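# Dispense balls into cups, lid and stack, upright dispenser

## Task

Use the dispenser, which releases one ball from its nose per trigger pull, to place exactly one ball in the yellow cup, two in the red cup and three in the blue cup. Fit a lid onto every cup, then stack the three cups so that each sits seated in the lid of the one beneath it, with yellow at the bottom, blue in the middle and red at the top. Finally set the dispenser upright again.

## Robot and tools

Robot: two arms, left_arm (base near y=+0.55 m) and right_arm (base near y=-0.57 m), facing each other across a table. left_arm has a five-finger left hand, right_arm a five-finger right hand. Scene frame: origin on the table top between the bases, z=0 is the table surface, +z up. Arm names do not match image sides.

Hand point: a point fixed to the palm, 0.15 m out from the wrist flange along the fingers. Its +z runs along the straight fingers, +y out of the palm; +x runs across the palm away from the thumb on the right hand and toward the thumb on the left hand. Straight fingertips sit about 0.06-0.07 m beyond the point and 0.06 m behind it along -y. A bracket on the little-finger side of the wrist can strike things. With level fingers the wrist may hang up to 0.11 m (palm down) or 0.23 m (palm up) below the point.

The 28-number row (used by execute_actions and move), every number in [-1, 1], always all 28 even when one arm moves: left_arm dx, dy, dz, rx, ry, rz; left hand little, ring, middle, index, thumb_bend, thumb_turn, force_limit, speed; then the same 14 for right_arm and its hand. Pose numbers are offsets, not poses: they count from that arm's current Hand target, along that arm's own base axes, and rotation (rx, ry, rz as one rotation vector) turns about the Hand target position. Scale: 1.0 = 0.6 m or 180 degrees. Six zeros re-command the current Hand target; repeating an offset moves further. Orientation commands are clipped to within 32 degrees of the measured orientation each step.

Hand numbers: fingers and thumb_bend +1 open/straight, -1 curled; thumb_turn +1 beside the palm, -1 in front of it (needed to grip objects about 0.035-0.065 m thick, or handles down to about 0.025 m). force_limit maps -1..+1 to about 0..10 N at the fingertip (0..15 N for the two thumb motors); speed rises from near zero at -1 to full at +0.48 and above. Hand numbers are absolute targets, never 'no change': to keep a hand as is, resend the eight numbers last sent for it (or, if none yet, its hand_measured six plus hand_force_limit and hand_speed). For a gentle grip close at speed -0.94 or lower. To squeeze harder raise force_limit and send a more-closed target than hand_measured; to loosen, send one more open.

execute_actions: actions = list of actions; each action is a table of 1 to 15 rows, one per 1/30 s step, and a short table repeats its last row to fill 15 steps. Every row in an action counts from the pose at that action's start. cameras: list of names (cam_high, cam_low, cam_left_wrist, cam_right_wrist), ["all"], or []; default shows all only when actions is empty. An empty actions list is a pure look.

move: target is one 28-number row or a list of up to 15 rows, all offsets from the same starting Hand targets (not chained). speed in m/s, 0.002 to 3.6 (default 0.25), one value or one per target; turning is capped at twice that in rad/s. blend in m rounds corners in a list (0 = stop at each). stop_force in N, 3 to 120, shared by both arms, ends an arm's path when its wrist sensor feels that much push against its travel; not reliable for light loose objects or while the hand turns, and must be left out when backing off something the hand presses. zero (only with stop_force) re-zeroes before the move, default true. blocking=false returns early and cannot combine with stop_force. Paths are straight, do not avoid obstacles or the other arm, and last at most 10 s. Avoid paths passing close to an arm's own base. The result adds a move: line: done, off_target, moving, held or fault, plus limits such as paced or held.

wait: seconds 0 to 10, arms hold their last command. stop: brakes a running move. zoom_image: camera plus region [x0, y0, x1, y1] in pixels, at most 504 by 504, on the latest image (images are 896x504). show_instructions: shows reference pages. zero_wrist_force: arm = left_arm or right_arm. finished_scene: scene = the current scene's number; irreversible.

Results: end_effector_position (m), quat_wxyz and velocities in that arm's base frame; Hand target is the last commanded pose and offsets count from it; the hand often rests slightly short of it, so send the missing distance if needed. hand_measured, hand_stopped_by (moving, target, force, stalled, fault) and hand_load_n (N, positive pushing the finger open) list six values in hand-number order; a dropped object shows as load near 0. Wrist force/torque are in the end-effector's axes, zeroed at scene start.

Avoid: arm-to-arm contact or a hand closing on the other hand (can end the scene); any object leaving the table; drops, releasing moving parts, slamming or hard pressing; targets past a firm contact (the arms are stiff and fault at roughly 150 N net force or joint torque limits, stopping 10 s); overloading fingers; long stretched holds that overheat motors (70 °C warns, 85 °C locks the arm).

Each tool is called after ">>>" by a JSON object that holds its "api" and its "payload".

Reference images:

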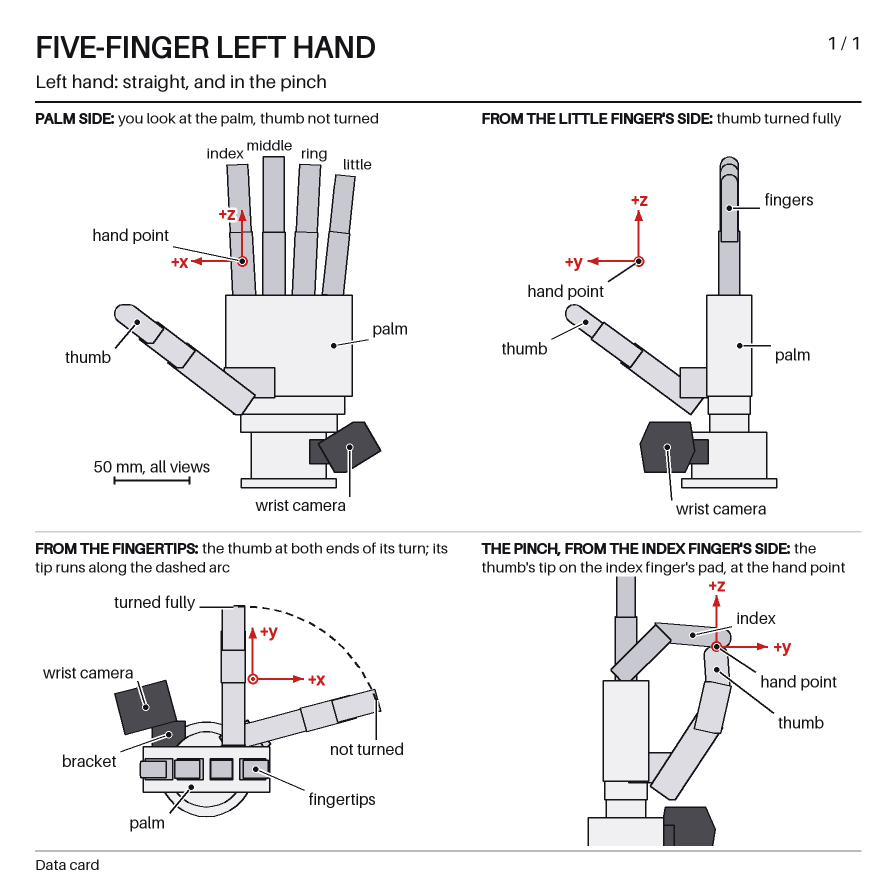

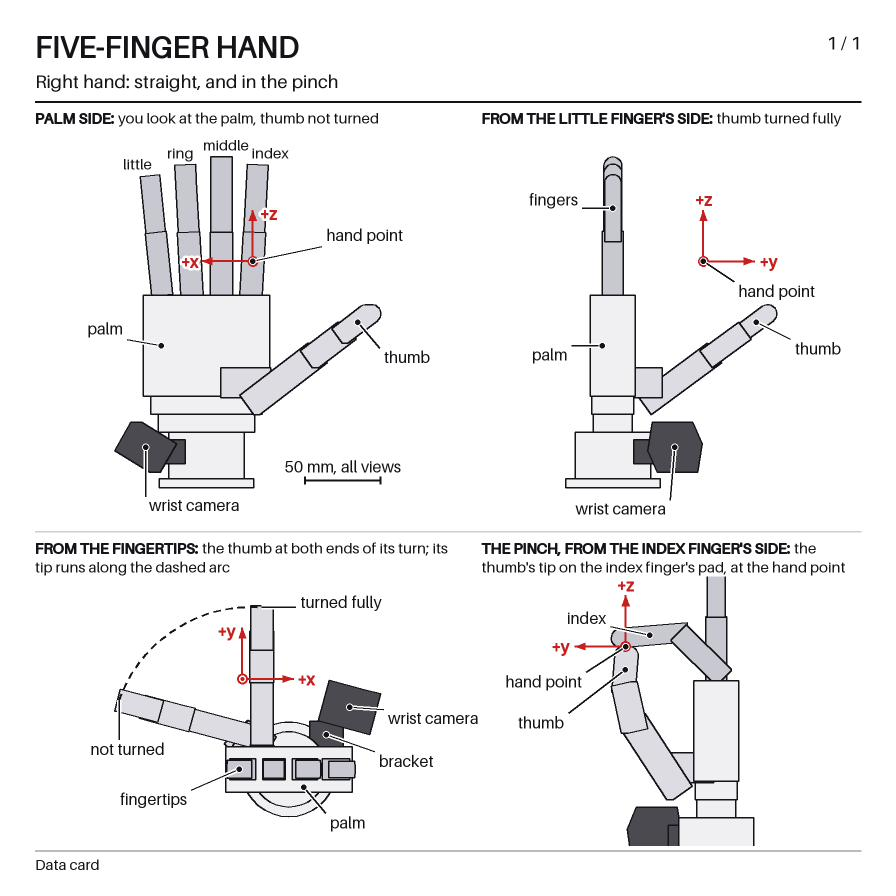

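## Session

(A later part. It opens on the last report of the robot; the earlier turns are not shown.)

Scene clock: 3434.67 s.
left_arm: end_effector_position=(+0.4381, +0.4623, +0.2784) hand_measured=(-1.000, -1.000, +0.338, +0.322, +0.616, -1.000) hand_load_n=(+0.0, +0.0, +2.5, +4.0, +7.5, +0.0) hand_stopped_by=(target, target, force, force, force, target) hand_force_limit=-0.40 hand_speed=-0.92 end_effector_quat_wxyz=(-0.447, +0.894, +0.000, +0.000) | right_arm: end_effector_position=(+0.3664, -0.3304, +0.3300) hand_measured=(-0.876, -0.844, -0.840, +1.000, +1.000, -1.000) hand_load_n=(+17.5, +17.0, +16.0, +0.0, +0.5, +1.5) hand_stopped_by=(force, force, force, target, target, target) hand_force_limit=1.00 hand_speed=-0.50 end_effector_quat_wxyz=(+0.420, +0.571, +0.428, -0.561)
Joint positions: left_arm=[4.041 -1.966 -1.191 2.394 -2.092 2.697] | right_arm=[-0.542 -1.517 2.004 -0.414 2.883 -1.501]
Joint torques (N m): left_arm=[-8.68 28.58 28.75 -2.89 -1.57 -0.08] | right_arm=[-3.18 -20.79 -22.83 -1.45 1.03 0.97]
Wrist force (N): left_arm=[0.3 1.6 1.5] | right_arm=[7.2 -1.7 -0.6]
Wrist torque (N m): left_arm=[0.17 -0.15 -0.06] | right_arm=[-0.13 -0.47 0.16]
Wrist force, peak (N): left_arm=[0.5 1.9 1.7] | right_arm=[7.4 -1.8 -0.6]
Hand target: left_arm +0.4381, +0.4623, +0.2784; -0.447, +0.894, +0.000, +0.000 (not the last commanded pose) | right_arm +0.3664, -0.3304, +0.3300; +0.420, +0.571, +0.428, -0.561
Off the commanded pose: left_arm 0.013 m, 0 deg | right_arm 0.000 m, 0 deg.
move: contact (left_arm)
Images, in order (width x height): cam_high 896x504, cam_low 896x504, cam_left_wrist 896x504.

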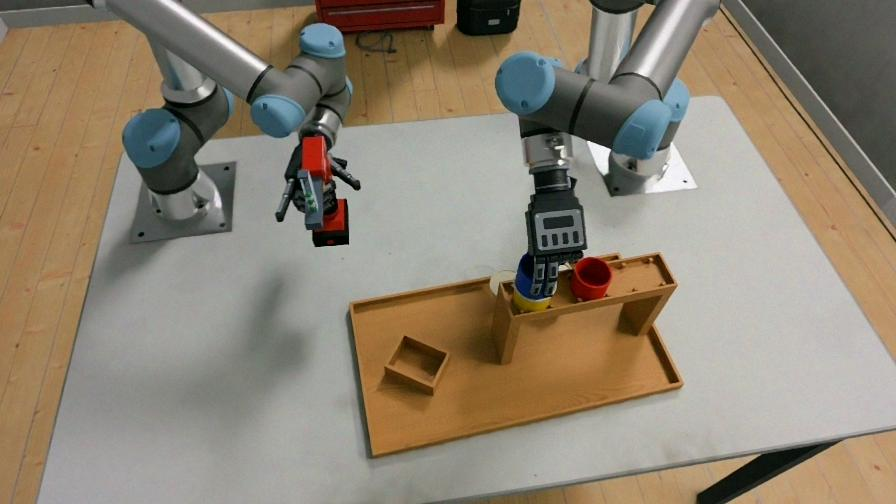

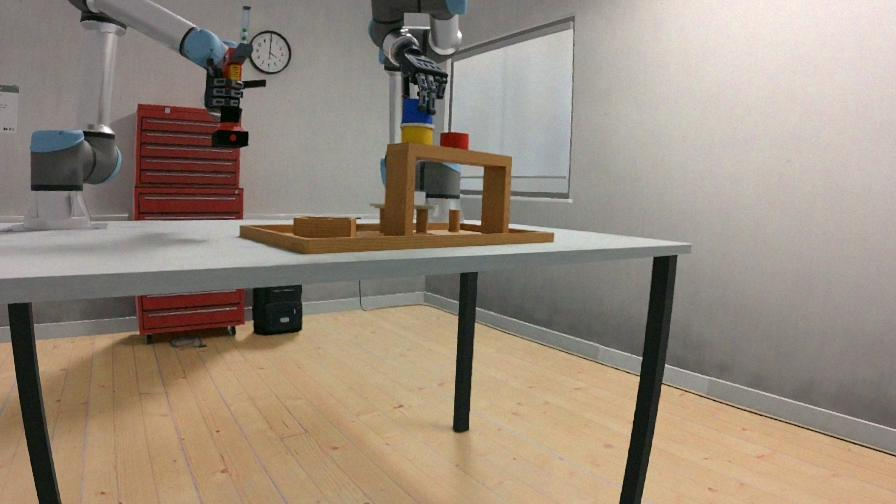

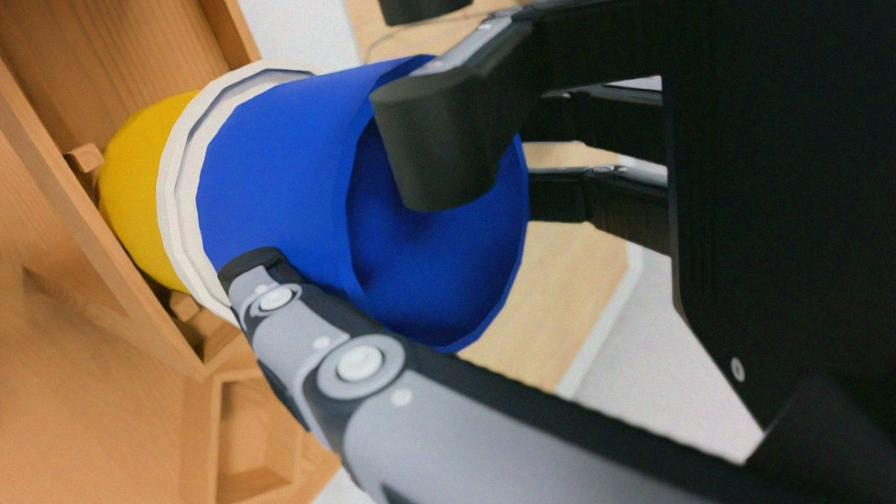

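>>> {"api": "move", "payload": {"target": [[0,0,0.005,0,0,0,-1,-1,0.05,0.1,0.4,-1,-0.4,-0.92,0,0,0,0,0,0,-1,-1,-1,1,1,-1,1,-0.5],[-0.0022,-0.0028,0.005,0,0,0,-1,-1,0.05,0.1,0.4,-1,-0.4,-0.92,0,0,0,0,0,0,-1,-1,-1,1,1,-1,1,-0.5]], "speed": 0.02}}

>>> {"api": "move", "payload": {"target": [[0,0,-0.03,0,0,0,-1,-1,0.05,0.1,0.4,-1,-0.4,-0.92,0,0,0,0,0,0,-1,-1,-1,1,1,-1,1,-0.5]], "speed": 0.008, "stop_force": 3, "cameras": ["cam_left_wrist","cam_low","cam_high"]}}

>>> {"api": "zoom_image", "payload": {"camera": "cam_low", "region": [380, 80, 460, 160]}}

>>> {"api": "zoom_image", "payload": {"camera": "cam_high", "region": [500, 220, 590, 320]}}

>>> {"api": "zoom_image", "payload": {"camera": "cam_left_wrist", "region": [50, 30, 350, 330]}}

Scene clock: 3454.93 s.
left_arm: end_effector_position=(+0.4367, +0.4606, +0.2815) hand_measured=(-1.000, -1.000, +0.338, +0.322, +0.616, -1.000) hand_load_n=(+0.0, +0.0, +2.5, +4.0, +7.5, +0.0) hand_stopped_by=(target, target, force, force, force, target) hand_force_limit=-0.40 hand_speed=-0.92 end_effector_quat_wxyz=(-0.448, +0.894, +0.000, +0.000) | right_arm: end_effector_position=(+0.3664, -0.3304, +0.3300) hand_measured=(-0.876, -0.844, -0.840, +1.000, +1.000, -1.000) hand_load_n=(+17.5, +17.0, +16.5, +0.0, +0.5, +1.5) hand_stopped_by=(force, force, force, target, target, target) hand_force_limit=1.00 hand_speed=-0.50 end_effector_quat_wxyz=(+0.420, +0.571, +0.428, -0.561)
Joint positions: left_arm=[4.041 -1.96 -1.191 2.388 -2.092 2.697] | right_arm=[-0.542 -1.517 2.004 -0.414 2.883 -1.501]
Joint torques (N m): left_arm=[-11.56 24.54 28.16 0.08 -2.35 -0.68] | right_arm=[-2.84 -22.02 -23.54 -1.7 0.96 1.1]
Wrist force (N): left_arm=[0.4 1.5 2.0] | right_arm=[7.2 -1.9 -0.5]
Wrist torque (N m): left_arm=[0.12 -0.14 -0.05] | right_arm=[-0.16 -0.47 0.16]
Wrist force, peak (N): left_arm=[0.5 1.9 1.9] | right_arm=[7.4 -1.8 -0.5]
Hand target: left_arm +0.4368, +0.4607, +0.2814; -0.447, +0.894, +0.000, +0.000 | right_arm +0.3664, -0.3304, +0.3300; +0.420, +0.571, +0.428, -0.561
Off the commanded pose: left_arm 0.000 m, 0 deg | right_arm 0.000 m, 0 deg.
move: done

Scene clock: 3456.43 s.
left_arm: end_effector_position=(+0.4368, +0.4607, +0.2771) hand_measured=(-1.000, -1.000, +0.338, +0.322, +0.616, -1.000) hand_load_n=(+0.0, +0.5, +2.5, +4.0, +7.5, +0.0) hand_stopped_by=(target, target, force, force, force, target) hand_force_limit=-0.40 hand_speed=-0.92 end_effector_quat_wxyz=(-0.447, +0.894, +0.000, +0.000) | right_arm: end_effector_position=(+0.3664, -0.3304, +0.3300) hand_measured=(-0.876, -0.844, -0.840, +1.000, +1.000, -1.000) hand_load_n=(+18.0, +17.0, +16.5, +0.5, +1.0, +1.5) hand_stopped_by=(force, force, force, target, target, target) hand_force_limit=1.00 hand_speed=-0.50 end_effector_quat_wxyz=(+0.420, +0.571, +0.428, -0.561)
Joint positions: left_arm=[4.041 -1.961 -1.202 2.399 -2.092 2.697] | right_arm=[-0.542 -1.517 2.004 -0.414 2.883 -1.501]
Joint torques (N m): left_arm=[-12.72 28.35 28.67 -2.89 -2.49 -1.99] | right_arm=[-3.88 -21.41 -21.5 -1.47 0.95 1.11]
Wrist force (N): left_arm=[0.4 1.6 1.6] | right_arm=[7.3 -1.8 -0.5]
Wrist torque (N m): left_arm=[0.15 -0.15 -0.05] | right_arm=[-0.15 -0.48 0.16]
Wrist force, peak (N): left_arm=[1.1 -2.5 -0.5] | right_arm=[7.4 -1.7 -0.4]
Hand target: left_arm +0.4368, +0.4607, +0.2771; -0.447, +0.894, +0.000, +0.000 (not the last commanded pose) | right_arm +0.3664, -0.3304, +0.3300; +0.420, +0.571, +0.428, -0.561
Off the commanded pose: left_arm 0.014 m, 0 deg | right_arm 0.000 m, 0 deg.
move: contact (left_arm)
Images, in order (width x height): cam_high 896x504, cam_low 896x504, cam_left_wrist 896x504.

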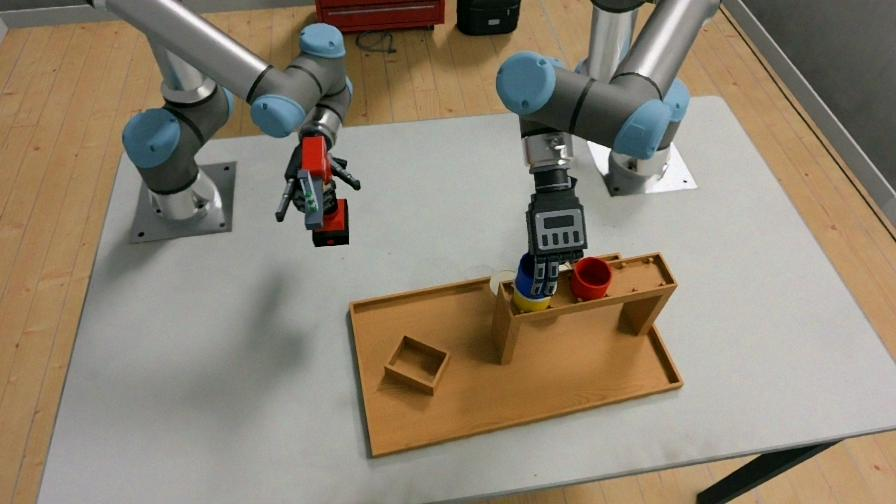

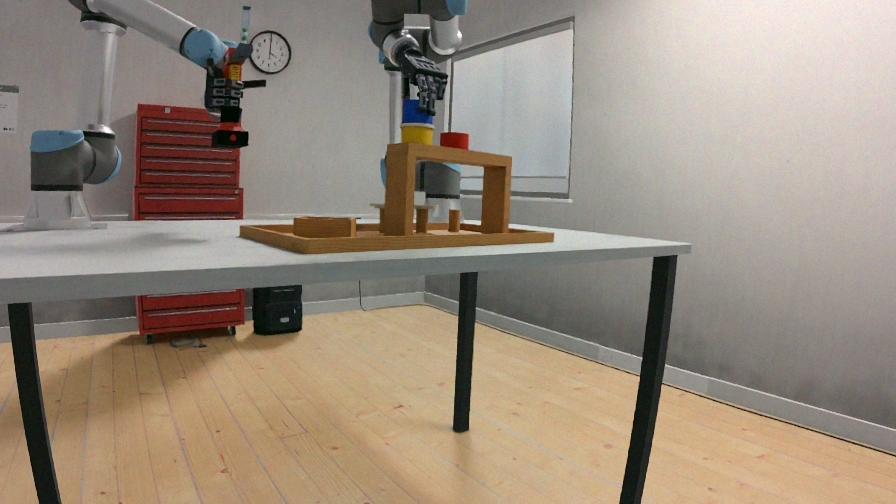

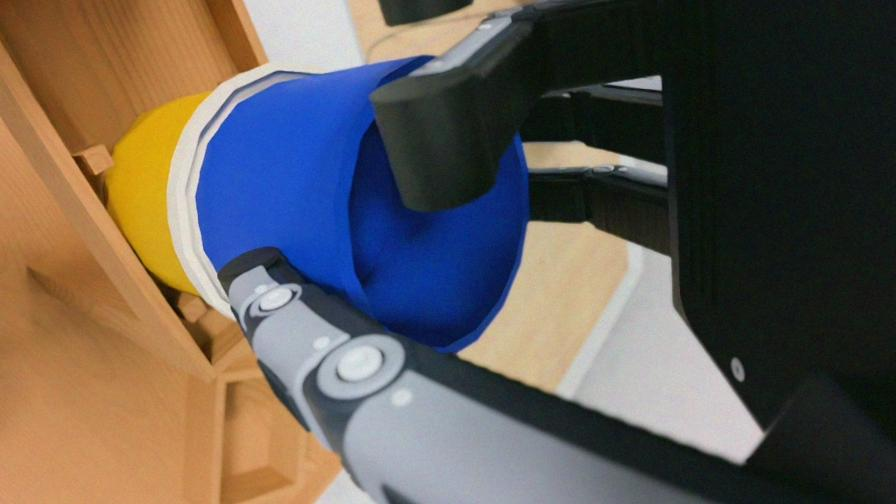

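Scaled by 6.300 from the camera's 896x504 image, which has a finer 1280x720 frame.

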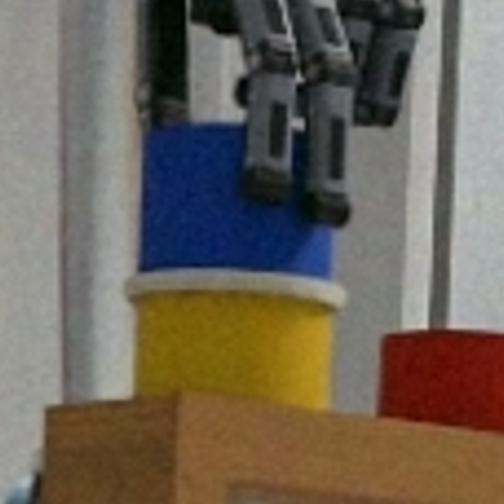

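Scaled by 5.040 from the camera's 896x504 image, which has a finer 1280x720 frame.

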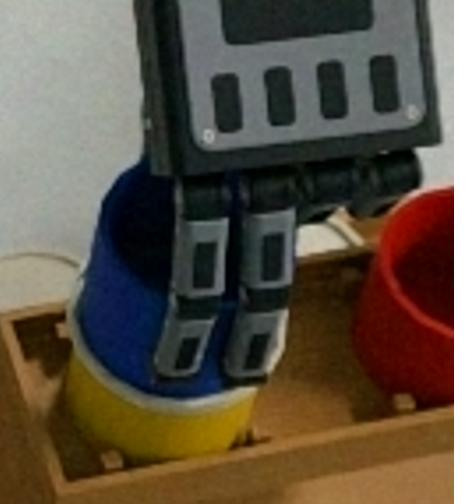

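Scaled by 1.680 from the camera's 896x504 image, which has a finer 1280x720 frame.

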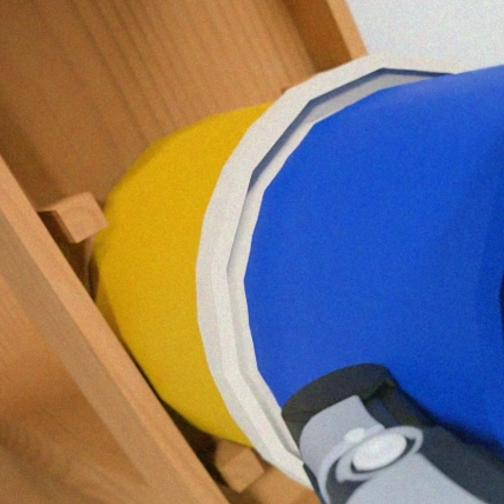

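>>> {"api": "move", "payload": {"target": [[0,0,0.004,0,0,0,-1,-1,0.05,0.1,0.4,-1,-0.4,-0.92,0,0,0,0,0,0,-1,-1,-1,1,1,-1,1,-0.5],[-0.002,-0.0006,0.004,0,0,0,-1,-1,0.05,0.1,0.4,-1,-0.4,-0.92,0,0,0,0,0,0,-1,-1,-1,1,1,-1,1,-0.5]], "speed": 0.02}}

>>> {"api": "move", "payload": {"target": [[0,0,-0.03,0,0,0,-1,-1,0.05,0.1,0.4,-1,-0.4,-0.92,0,0,0,0,0,0,-1,-1,-1,1,1,-1,1,-0.5]], "speed": 0.008, "stop_force": 3, "cameras": ["cam_left_wrist","cam_low","cam_high"]}}

>>> {"api": "zoom_image", "payload": {"camera": "cam_low", "region": [380, 80, 460, 160]}}

>>> {"api": "zoom_image", "payload": {"camera": "cam_high", "region": [500, 220, 590, 320]}}

>>> {"api": "zoom_image", "payload": {"camera": "cam_left_wrist", "region": [50, 30, 350, 330]}}

Scene clock: 3473.63 s.
left_arm: end_effector_position=(+0.4356, +0.4602, +0.2796) hand_measured=(-1.000, -1.000, +0.338, +0.322, +0.616, -1.000) hand_load_n=(+0.0, +0.0, +2.5, +4.0, +7.5, +0.0) hand_stopped_by=(target, target, force, force, force, target) hand_force_limit=-0.40 hand_speed=-0.92 end_effector_quat_wxyz=(-0.448, +0.894, +0.000, +0.000) | right_arm: end_effector_position=(+0.3664, -0.3304, +0.3300) hand_measured=(-0.876, -0.844, -0.840, +1.000, +1.000, -1.000) hand_load_n=(+17.5, +17.0, +16.5, +0.0, +0.5, +1.5) hand_stopped_by=(force, force, force, target, target, target) hand_force_limit=1.00 hand_speed=-0.50 end_effector_quat_wxyz=(+0.420, +0.571, +0.428, -0.561)
Joint positions: left_arm=[4.042 -1.957 -1.201 2.395 -2.091 2.698] | right_arm=[-0.542 -1.517 2.004 -0.414 2.883 -1.501]
Joint torques (N m): left_arm=[7.4 25.97 27.08 0.39 1.65 1.57] | right_arm=[-2.84 -21.17 -23.15 -1.5 0.82 0.98]
Wrist force (N): left_arm=[0.4 1.6 1.7] | right_arm=[7.3 -1.5 -0.6]
Wrist torque (N m): left_arm=[0.15 -0.15 -0.17] | right_arm=[-0.10 -0.47 0.17]
Wrist force, peak (N): left_arm=[0.4 1.7 2.1] | right_arm=[7.5 -1.6 -0.6]
Hand target: left_arm +0.4356, +0.4603, +0.2795; -0.447, +0.894, +0.000, +0.000 | right_arm +0.3664, -0.3304, +0.3300; +0.420, +0.571, +0.428, -0.561
Off the commanded pose: left_arm 0.000 m, 0 deg | right_arm 0.000 m, 0 deg.
move: done

Scene clock: 3474.87 s.
left_arm: end_effector_position=(+0.4356, +0.4603, +0.2769) hand_measured=(-1.000, -1.000, +0.338, +0.322, +0.616, -1.000) hand_load_n=(+0.0, +0.0, +2.5, +4.0, +7.5, +0.0) hand_stopped_by=(target, target, force, force, force, target) hand_force_limit=-0.40 hand_speed=-0.92 end_effector_quat_wxyz=(-0.448, +0.894, +0.000, +0.000) | right_arm: end_effector_position=(+0.3664, -0.3304, +0.3300) hand_measured=(-0.876, -0.844, -0.840, +1.000, +1.000, -1.000) hand_load_n=(+18.0, +17.0, +16.0, +0.0, +0.5, +1.5) hand_stopped_by=(force, force, force, target, target, target) hand_force_limit=1.00 hand_speed=-0.50 end_effector_quat_wxyz=(+0.420, +0.571, +0.428, -0.561)
Joint positions: left_arm=[4.042 -1.958 -1.207 2.402 -2.091 2.698] | right_arm=[-0.542 -1.517 2.004 -0.414 2.883 -1.501]
Joint torques (N m): left_arm=[8.79 29.99 29.15 -2.87 1.19 -0.21] | right_arm=[-4.01 -21.52 -22.48 -1.57 0.86 0.94]
Wrist force (N): left_arm=[0.3 1.7 1.5] | right_arm=[7.3 -1.6 -0.6]
Wrist torque (N m): left_arm=[0.17 -0.14 -0.18] | right_arm=[-0.11 -0.48 0.17]
Wrist force, peak (N): left_arm=[0.9 -3.0 -1.0] | right_arm=[7.4 -1.7 -0.6]
Hand target: left_arm +0.4356, +0.4603, +0.2769; -0.448, +0.894, +0.000, +0.000 (not the last commanded pose) | right_arm +0.3664, -0.3304, +0.3300; +0.420, +0.571, +0.428, -0.561
Off the commanded pose: left_arm 0.015 m, 0 deg | right_arm 0.000 m, 0 deg.
move: contact (left_arm)
Images, in order (width x height): cam_high 896x504, cam_low 896x504, cam_left_wrist 896x504.

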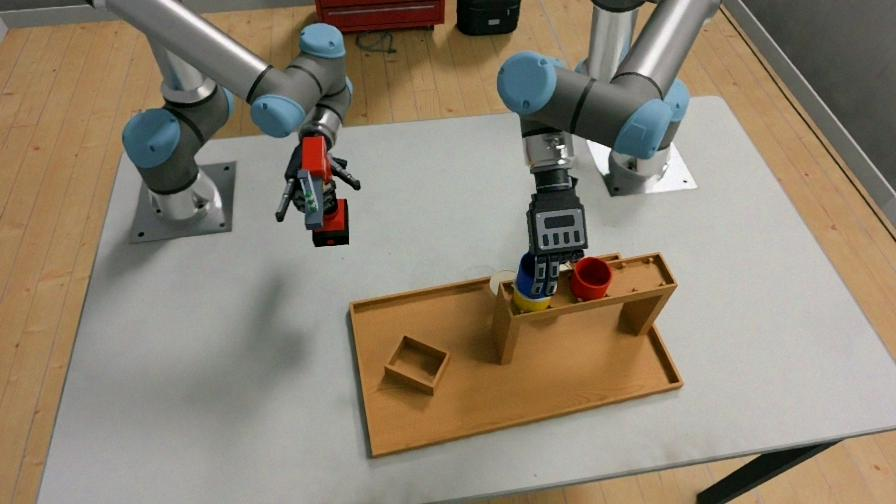

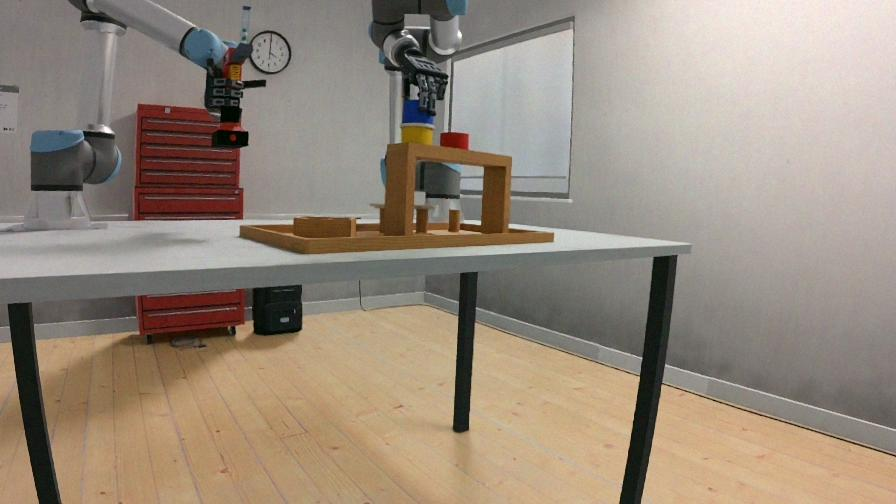

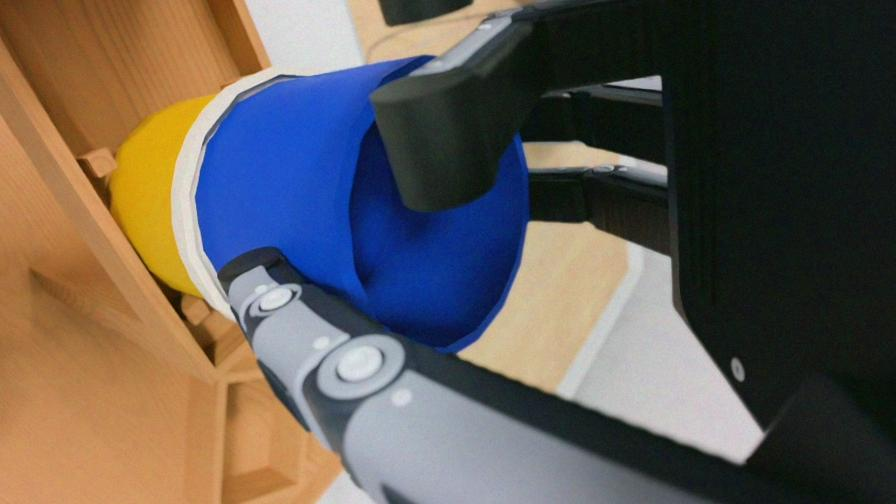

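Scaled by 6.300 from the camera's 896x504 image, which has a finer 1280x720 frame.

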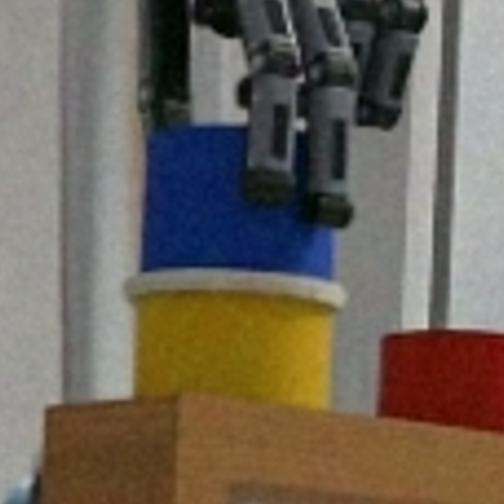

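Scaled by 5.040 from the camera's 896x504 image, which has a finer 1280x720 frame.

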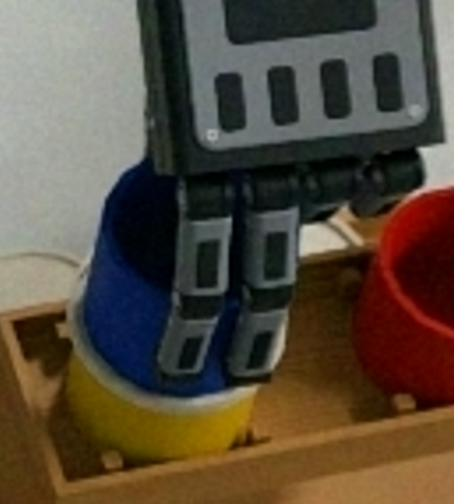

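Scaled by 1.680 from the camera's 896x504 image, which has a finer 1280x720 frame.

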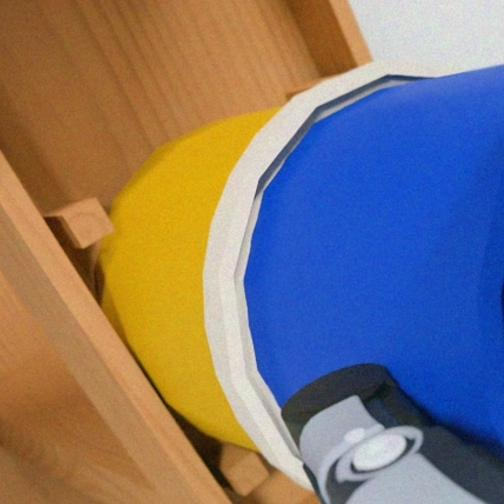

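>>> {"api": "move", "payload": {"target": [0,0,-0.005,0,0,0,-1,-1,0.05,0.1,0.4,-1,-0.4,-0.92,0,0,0,0,0,0,-1,-1,-1,1,1,-1,1,-0.5], "speed": 0.006, "stop_force": 5, "cameras": ["cam_low","cam_left_wrist"]}}

Scene clock: 3529.27 s.
left_arm: end_effector_position=(+0.4356, +0.4603, +0.2765) hand_measured=(-1.000, -1.000, +0.338, +0.322, +0.616, -1.000) hand_load_n=(+0.0, +0.0, +2.5, +3.5, +7.5, +0.5) hand_stopped_by=(target, target, force, force, force, target) hand_force_limit=-0.40 hand_speed=-0.92 end_effector_quat_wxyz=(-0.448, +0.894, +0.000, +0.000) | right_arm: end_effector_position=(+0.3664, -0.3304, +0.3300) hand_measured=(-0.876, -0.844, -0.840, +1.000, +1.000, -1.000) hand_load_n=(+18.0, +17.0, +16.5, +0.0, +0.5, +1.5) hand_stopped_by=(force, force, force, target, target, target) hand_force_limit=1.00 hand_speed=-0.50 end_effector_quat_wxyz=(+0.420, +0.571, +0.428, -0.561)
Joint positions: left_arm=[4.042 -1.958 -1.208 2.403 -2.091 2.698] | right_arm=[-0.542 -1.517 2.004 -0.414 2.883 -1.501]
Joint torques (N m): left_arm=[8.63 43.08 28.75 -3.01 1.08 -0.06] | right_arm=[-4.07 -21.59 -22.25 -1.66 0.72 1.04]
Wrist force (N): left_arm=[0.4 0.9 1.3] | right_arm=[7.1 -1.7 -0.5]
Wrist torque (N m): left_arm=[0.15 -0.15 -0.17] | right_arm=[-0.13 -0.46 0.16]
Wrist force, peak (N): left_arm=[1.0 -3.2 -1.0] | right_arm=[7.5 -1.7 -0.6]
Hand target: left_arm +0.4356, +0.4603, +0.2765; -0.448, +0.894, +0.000, +0.000 (not the last commanded pose) | right_arm +0.3664, -0.3304, +0.3300; +0.420, +0.571, +0.428, -0.561
Off the commanded pose: left_arm 0.003 m, 0 deg | right_arm 0.000 m, 0 deg.
move: contact (left_arm)
Images, in order (width x height): cam_low 896x504, cam_left_wrist 896x504.

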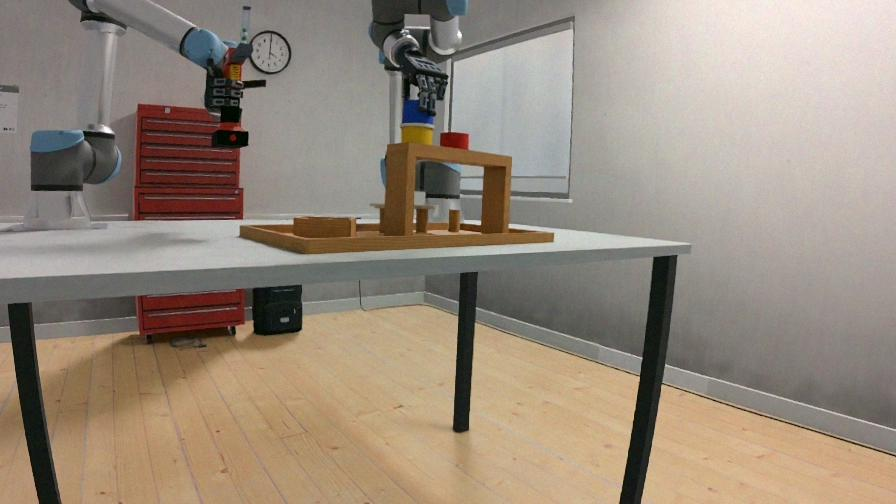

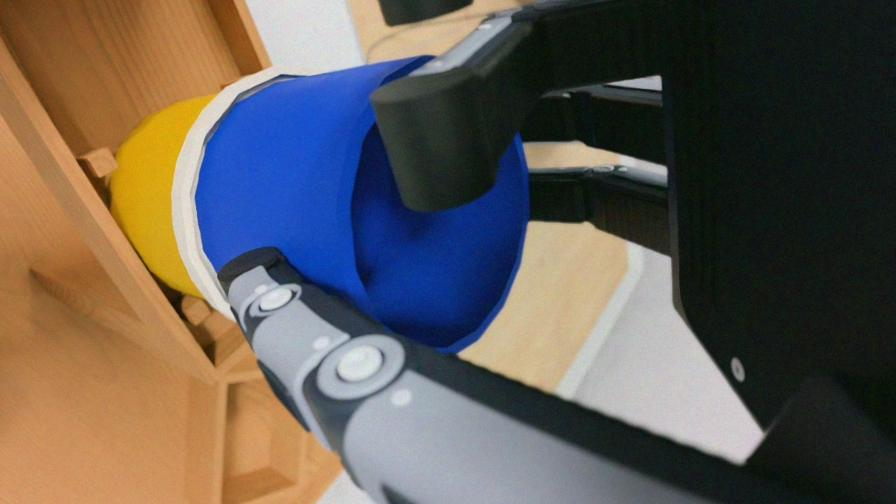

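>>> {"api": "zoom_image", "payload": {"camera": "cam_left_wrist", "region": [150, 50, 320, 330]}}

>>> {"api": "zoom_image", "payload": {"camera": "cam_low", "region": [380, 80, 460, 160]}}

Scaled by 1.800 from the camera's 896x504 image, which has a finer 1280x720 frame.

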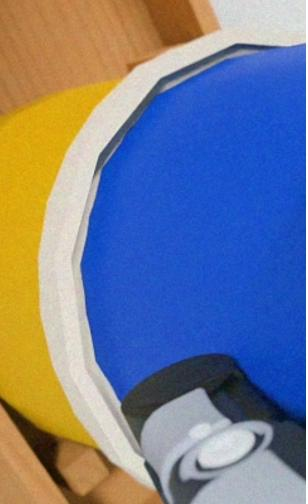

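Scaled by 6.300 from the camera's 896x504 image, which has a finer 1280x720 frame.

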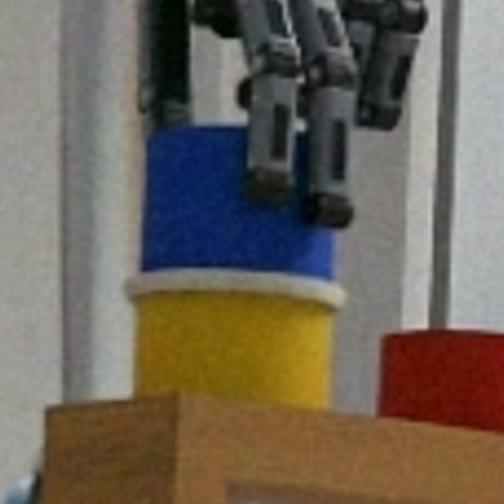

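>>> {"api": "move", "payload": {"target": [[0,0,0,0,0,0,-1,-1,0.45,0.43,0.72,-1,-0.4,-0.85,0,0,0,0,0,0,-1,-1,-1,1,1,-1,1,-0.5],[0,0,0,0,0,0,-1,-1,0.6,0.6,1,-1,-0.4,-0.6,0,0,0,0,0,0,-1,-1,-1,1,1,-1,1,-0.5]], "speed": 0.05, "cameras": ["cam_low","cam_left_wrist"]}}

>>> {"api": "zoom_image", "payload": {"camera": "cam_low", "region": [380, 80, 460, 160]}}

Scene clock: 3544.57 s.
left_arm: end_effector_position=(+0.4356, +0.4603, +0.2765) hand_measured=(-1.000, -1.000, +0.600, +0.600, +1.000, -1.000) hand_load_n=(+0.0, +0.0, +0.0, +0.0, +0.0, +0.0) hand_stopped_by=(target, target, target, target, target, target) hand_force_limit=-0.40 hand_speed=-0.60 end_effector_quat_wxyz=(-0.448, +0.894, +0.000, +0.000) | right_arm: end_effector_position=(+0.3664, -0.3304, +0.3300) hand_measured=(-0.876, -0.844, -0.840, +1.000, +1.000, -1.000) hand_load_n=(+18.0, +17.0, +16.0, +0.0, +0.5, +1.5) hand_stopped_by=(force, force, force, target, target, target) hand_force_limit=1.00 hand_speed=-0.50 end_effector_quat_wxyz=(+0.420, +0.571, +0.428, -0.561)
Joint positions: left_arm=[4.042 -1.958 -1.208 2.403 -2.091 2.698] | right_arm=[-0.542 -1.517 2.004 -0.414 2.883 -1.501]
Joint torques (N m): left_arm=[9.66 43.45 28.53 -1.34 1.14 -0.26] | right_arm=[-2.96 -21.57 -23.36 -1.58 0.94 1.2]
Wrist force (N): left_arm=[0.6 1.2 1.5] | right_arm=[7.4 -1.6 -0.7]
Wrist torque (N m): left_arm=[0.13 -0.18 -0.16] | right_arm=[-0.10 -0.49 0.18]
Wrist force, peak (N): left_arm=[0.3 1.5 1.5] | right_arm=[7.6 -1.6 -0.5]
Hand target: left_arm +0.4356, +0.4603, +0.2765; -0.448, +0.894, +0.000, +0.000 | right_arm +0.3664, -0.3304, +0.3300; +0.420, +0.571, +0.428, -0.561
Off the commanded pose: left_arm 0.000 m, 0 deg | right_arm 0.000 m, 0 deg.
move: done
Images, in order (width x height): cam_low 896x504, cam_left_wrist 896x504.

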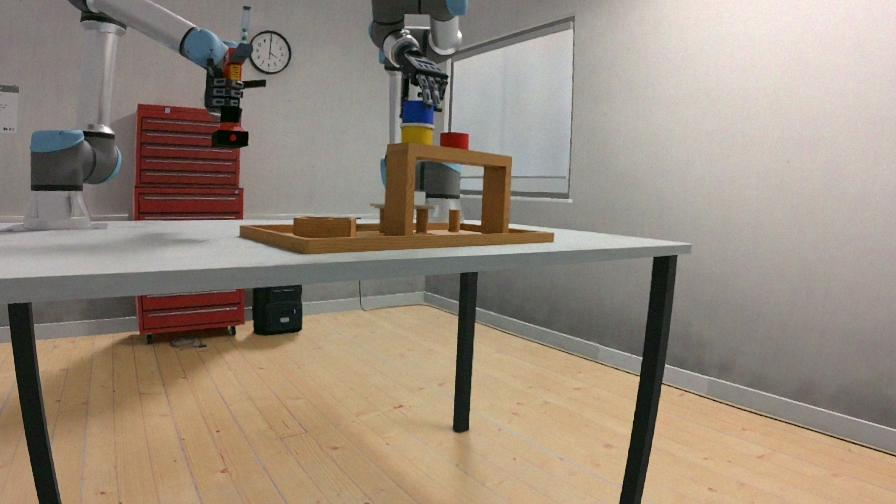

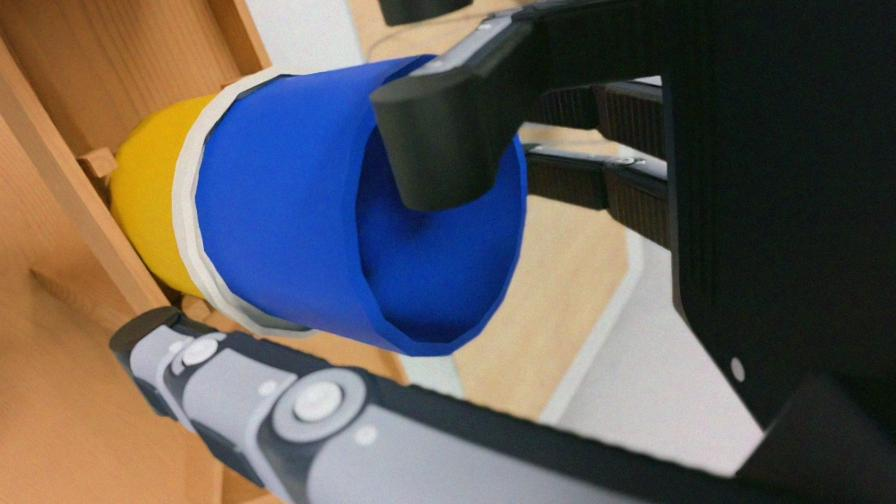

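Scaled by 6.300 from the camera's 896x504 image, which has a finer 1280x720 frame.

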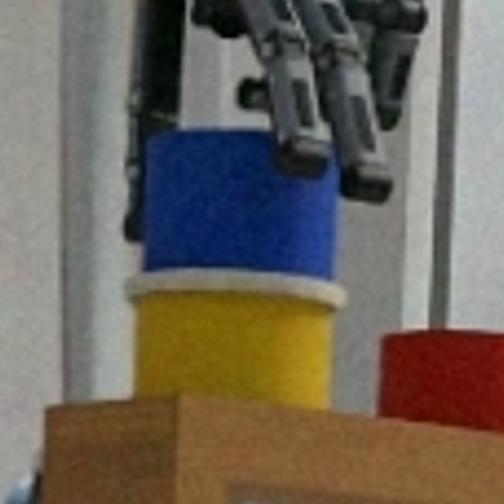

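>>> {"api": "move", "payload": {"target": [[0,0,0.05,0,0,0,-1,-1,0.6,0.6,1,-1,-0.4,-0.6,0,0,0,0,0,0,-1,-1,-1,1,1,-1,1,-0.5],[0,0,0.133,0,0,0,-1,-1,0.6,0.6,1,-1,-0.4,-0.6,0,0,0,0,0,0,-1,-1,-1,1,1,-1,1,-0.5],[0,-0.2,0.16,0,0,0,-1,-1,0.6,0.6,1,-1,-0.4,-0.6,0,0,0,0,0,0,-1,-1,-1,1,1,-1,1,-0.5]], "speed": [0.03,0.08,0.15], "cameras": ["all"]}}

>>> {"api": "zoom_image", "payload": {"camera": "cam_low", "region": [380, 80, 460, 160]}}

>>> {"api": "zoom_image", "payload": {"camera": "cam_high", "region": [500, 130, 700, 250]}}

Scene clock: 3562.43 s.
left_arm: end_effector_position=(+0.4356, +0.3403, +0.3725) hand_measured=(-1.000, -1.000, +0.600, +0.600, +1.000, -1.000) hand_load_n=(+0.5, +0.0, +0.0, +0.0, +0.0, +0.0) hand_stopped_by=(target, target, target, target, target, target) hand_force_limit=-0.40 hand_speed=-0.60 end_effector_quat_wxyz=(-0.448, +0.894, +0.000, +0.000) | right_arm: end_effector_position=(+0.3664, -0.3304, +0.3300) hand_measured=(-0.876, -0.844, -0.840, +1.000, +1.000, -1.000) hand_load_n=(+18.0, +17.0, +16.5, +0.0, +0.5, +1.5) hand_stopped_by=(force, force, force, target, target, target) hand_force_limit=1.00 hand_speed=-0.50 end_effector_quat_wxyz=(+0.420, +0.571, +0.428, -0.561)
Joint positions: left_arm=[3.859 -1.829 -1.151 2.13 -2.218 2.54] | right_arm=[-0.542 -1.517 2.004 -0.414 2.883 -1.501]
Joint torques (N m): left_arm=[3.37 20.07 27.48 0.93 1.54 1.19] | right_arm=[-3.2 -21.24 -23.46 -1.74 0.9 0.89]
Wrist force (N): left_arm=[0.4 1.0 1.3] | right_arm=[7.2 -1.6 -0.5]
Wrist torque (N m): left_arm=[0.11 -0.16 -0.18] | right_arm=[-0.11 -0.46 0.16]
Wrist force, peak (N): left_arm=[0.6 2.0 1.9] | right_arm=[7.4 -1.7 -0.7]
Hand target: left_arm +0.4356, +0.3403, +0.3725; -0.448, +0.894, +0.000, +0.000 | right_arm +0.3664, -0.3304, +0.3300; +0.420, +0.571, +0.428, -0.561
Off the commanded pose: left_arm 0.000 m, 0 deg | right_arm 0.000 m, 0 deg.
move: done

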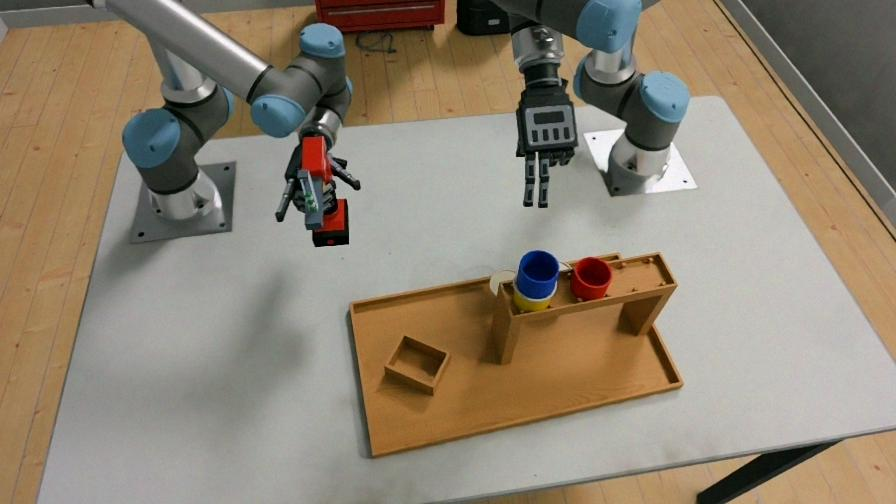

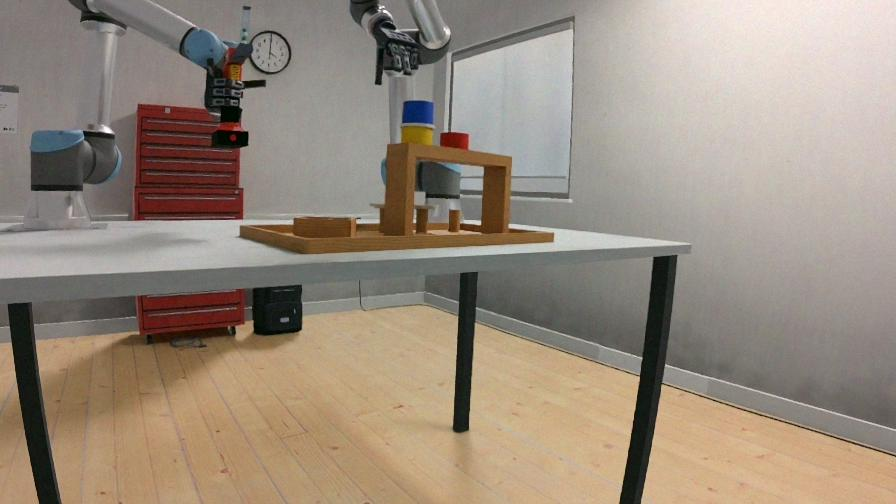

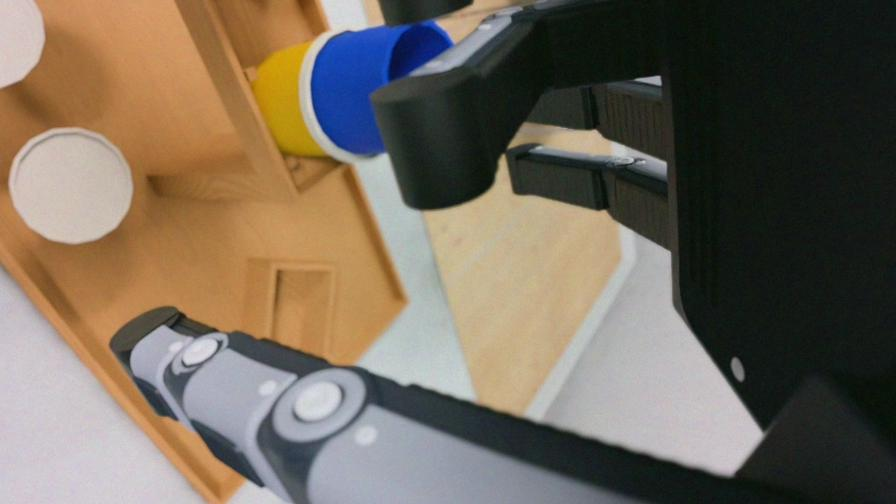

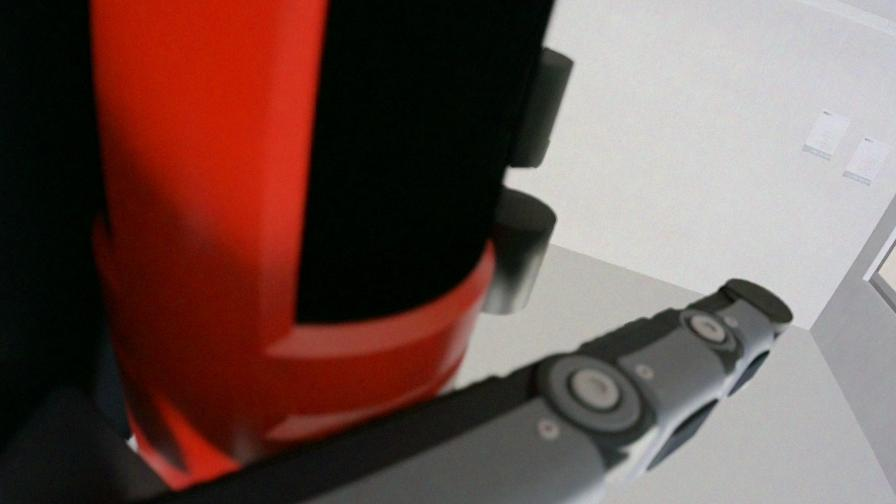

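Scaled by 6.300 from the camera's 896x504 image, which has a finer 1280x720 frame.

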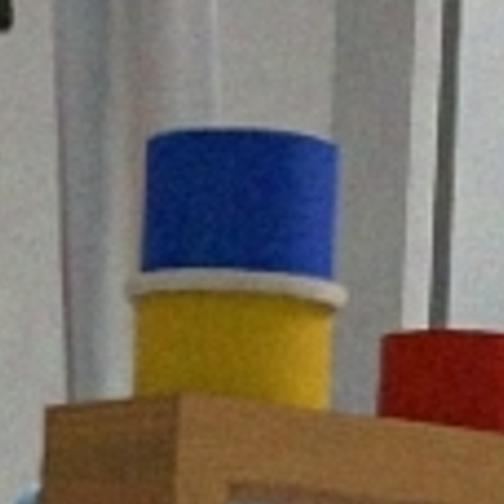

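Scaled by 2.520 from the camera's 896x504 image, which has a finer 1280x720 frame.

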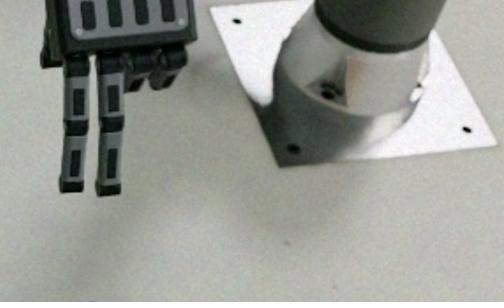

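>>> {"api": "zoom_image", "payload": {"camera": "cam_high", "region": [490, 230, 630, 330]}}

Scaled by 3.600 from the camera's 896x504 image, which has a finer 1280x720 frame.

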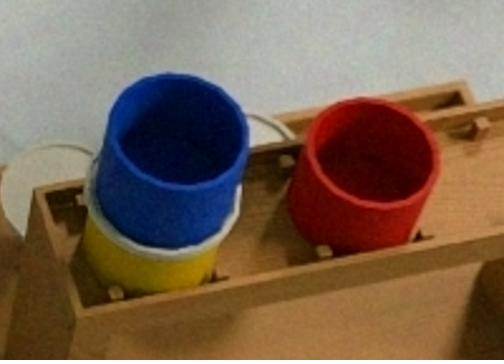

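>>> {"api": "move", "payload": {"target": [-0.559,0.1,0.05,0,0,0,-1,-1,0.6,0.6,1,-1,-0.4,-0.6,0,0,0,0,0,0,-1,-1,-1,1,1,-1,1,-0.5], "speed": 0.2}}

Scene clock: 3582.20 s.
left_arm: end_effector_position=(+0.1003, +0.4003, +0.4025) hand_measured=(-1.000, -1.000, +0.600, +0.600, +1.000, -1.000) hand_load_n=(+0.0, +0.5, -0.5, +0.0, -0.5, +0.0) hand_stopped_by=(target, target, target, target, target, target) hand_force_limit=-0.40 hand_speed=-0.60 end_effector_quat_wxyz=(-0.448, +0.894, +0.000, +0.000) | right_arm: end_effector_position=(+0.3664, -0.3304, +0.3300) hand_measured=(-0.876, -0.844, -0.840, +1.000, +1.000, -1.000) hand_load_n=(+18.0, +17.0, +16.5, +0.0, +0.5, +1.5) hand_stopped_by=(force, force, force, target, target, target) hand_force_limit=1.00 hand_speed=-0.50 end_effector_quat_wxyz=(+0.420, +0.571, +0.428, -0.561)
Joint positions: left_arm=[4.999 -1.31 -1.557 2.205 -1.343 3.316] | right_arm=[-0.542 -1.517 2.004 -0.414 2.883 -1.501]
Joint torques (N m): left_arm=[11.25 -3.98 12.99 1.67 1.56 1.78] | right_arm=[-0.98 -21.05 -21.94 -1.37 0.76 1]
Wrist force (N): left_arm=[0.5 1.1 1.3] | right_arm=[7.2 -1.6 -0.7]
Wrist torque (N m): left_arm=[0.13 -0.18 0.02] | right_arm=[-0.11 -0.46 0.16]
Wrist force, peak (N): left_arm=[2.2 1.5 1.2] | right_arm=[7.5 -1.5 -0.4]
Hand target: left_arm +0.1002, +0.4003, +0.4025; -0.448, +0.894, +0.000, +0.000 | right_arm +0.3664, -0.3304, +0.3300; +0.420, +0.571, +0.428, -0.561
Off the commanded pose: left_arm 0.000 m, 0 deg | right_arm 0.000 m, 0 deg.
move: done


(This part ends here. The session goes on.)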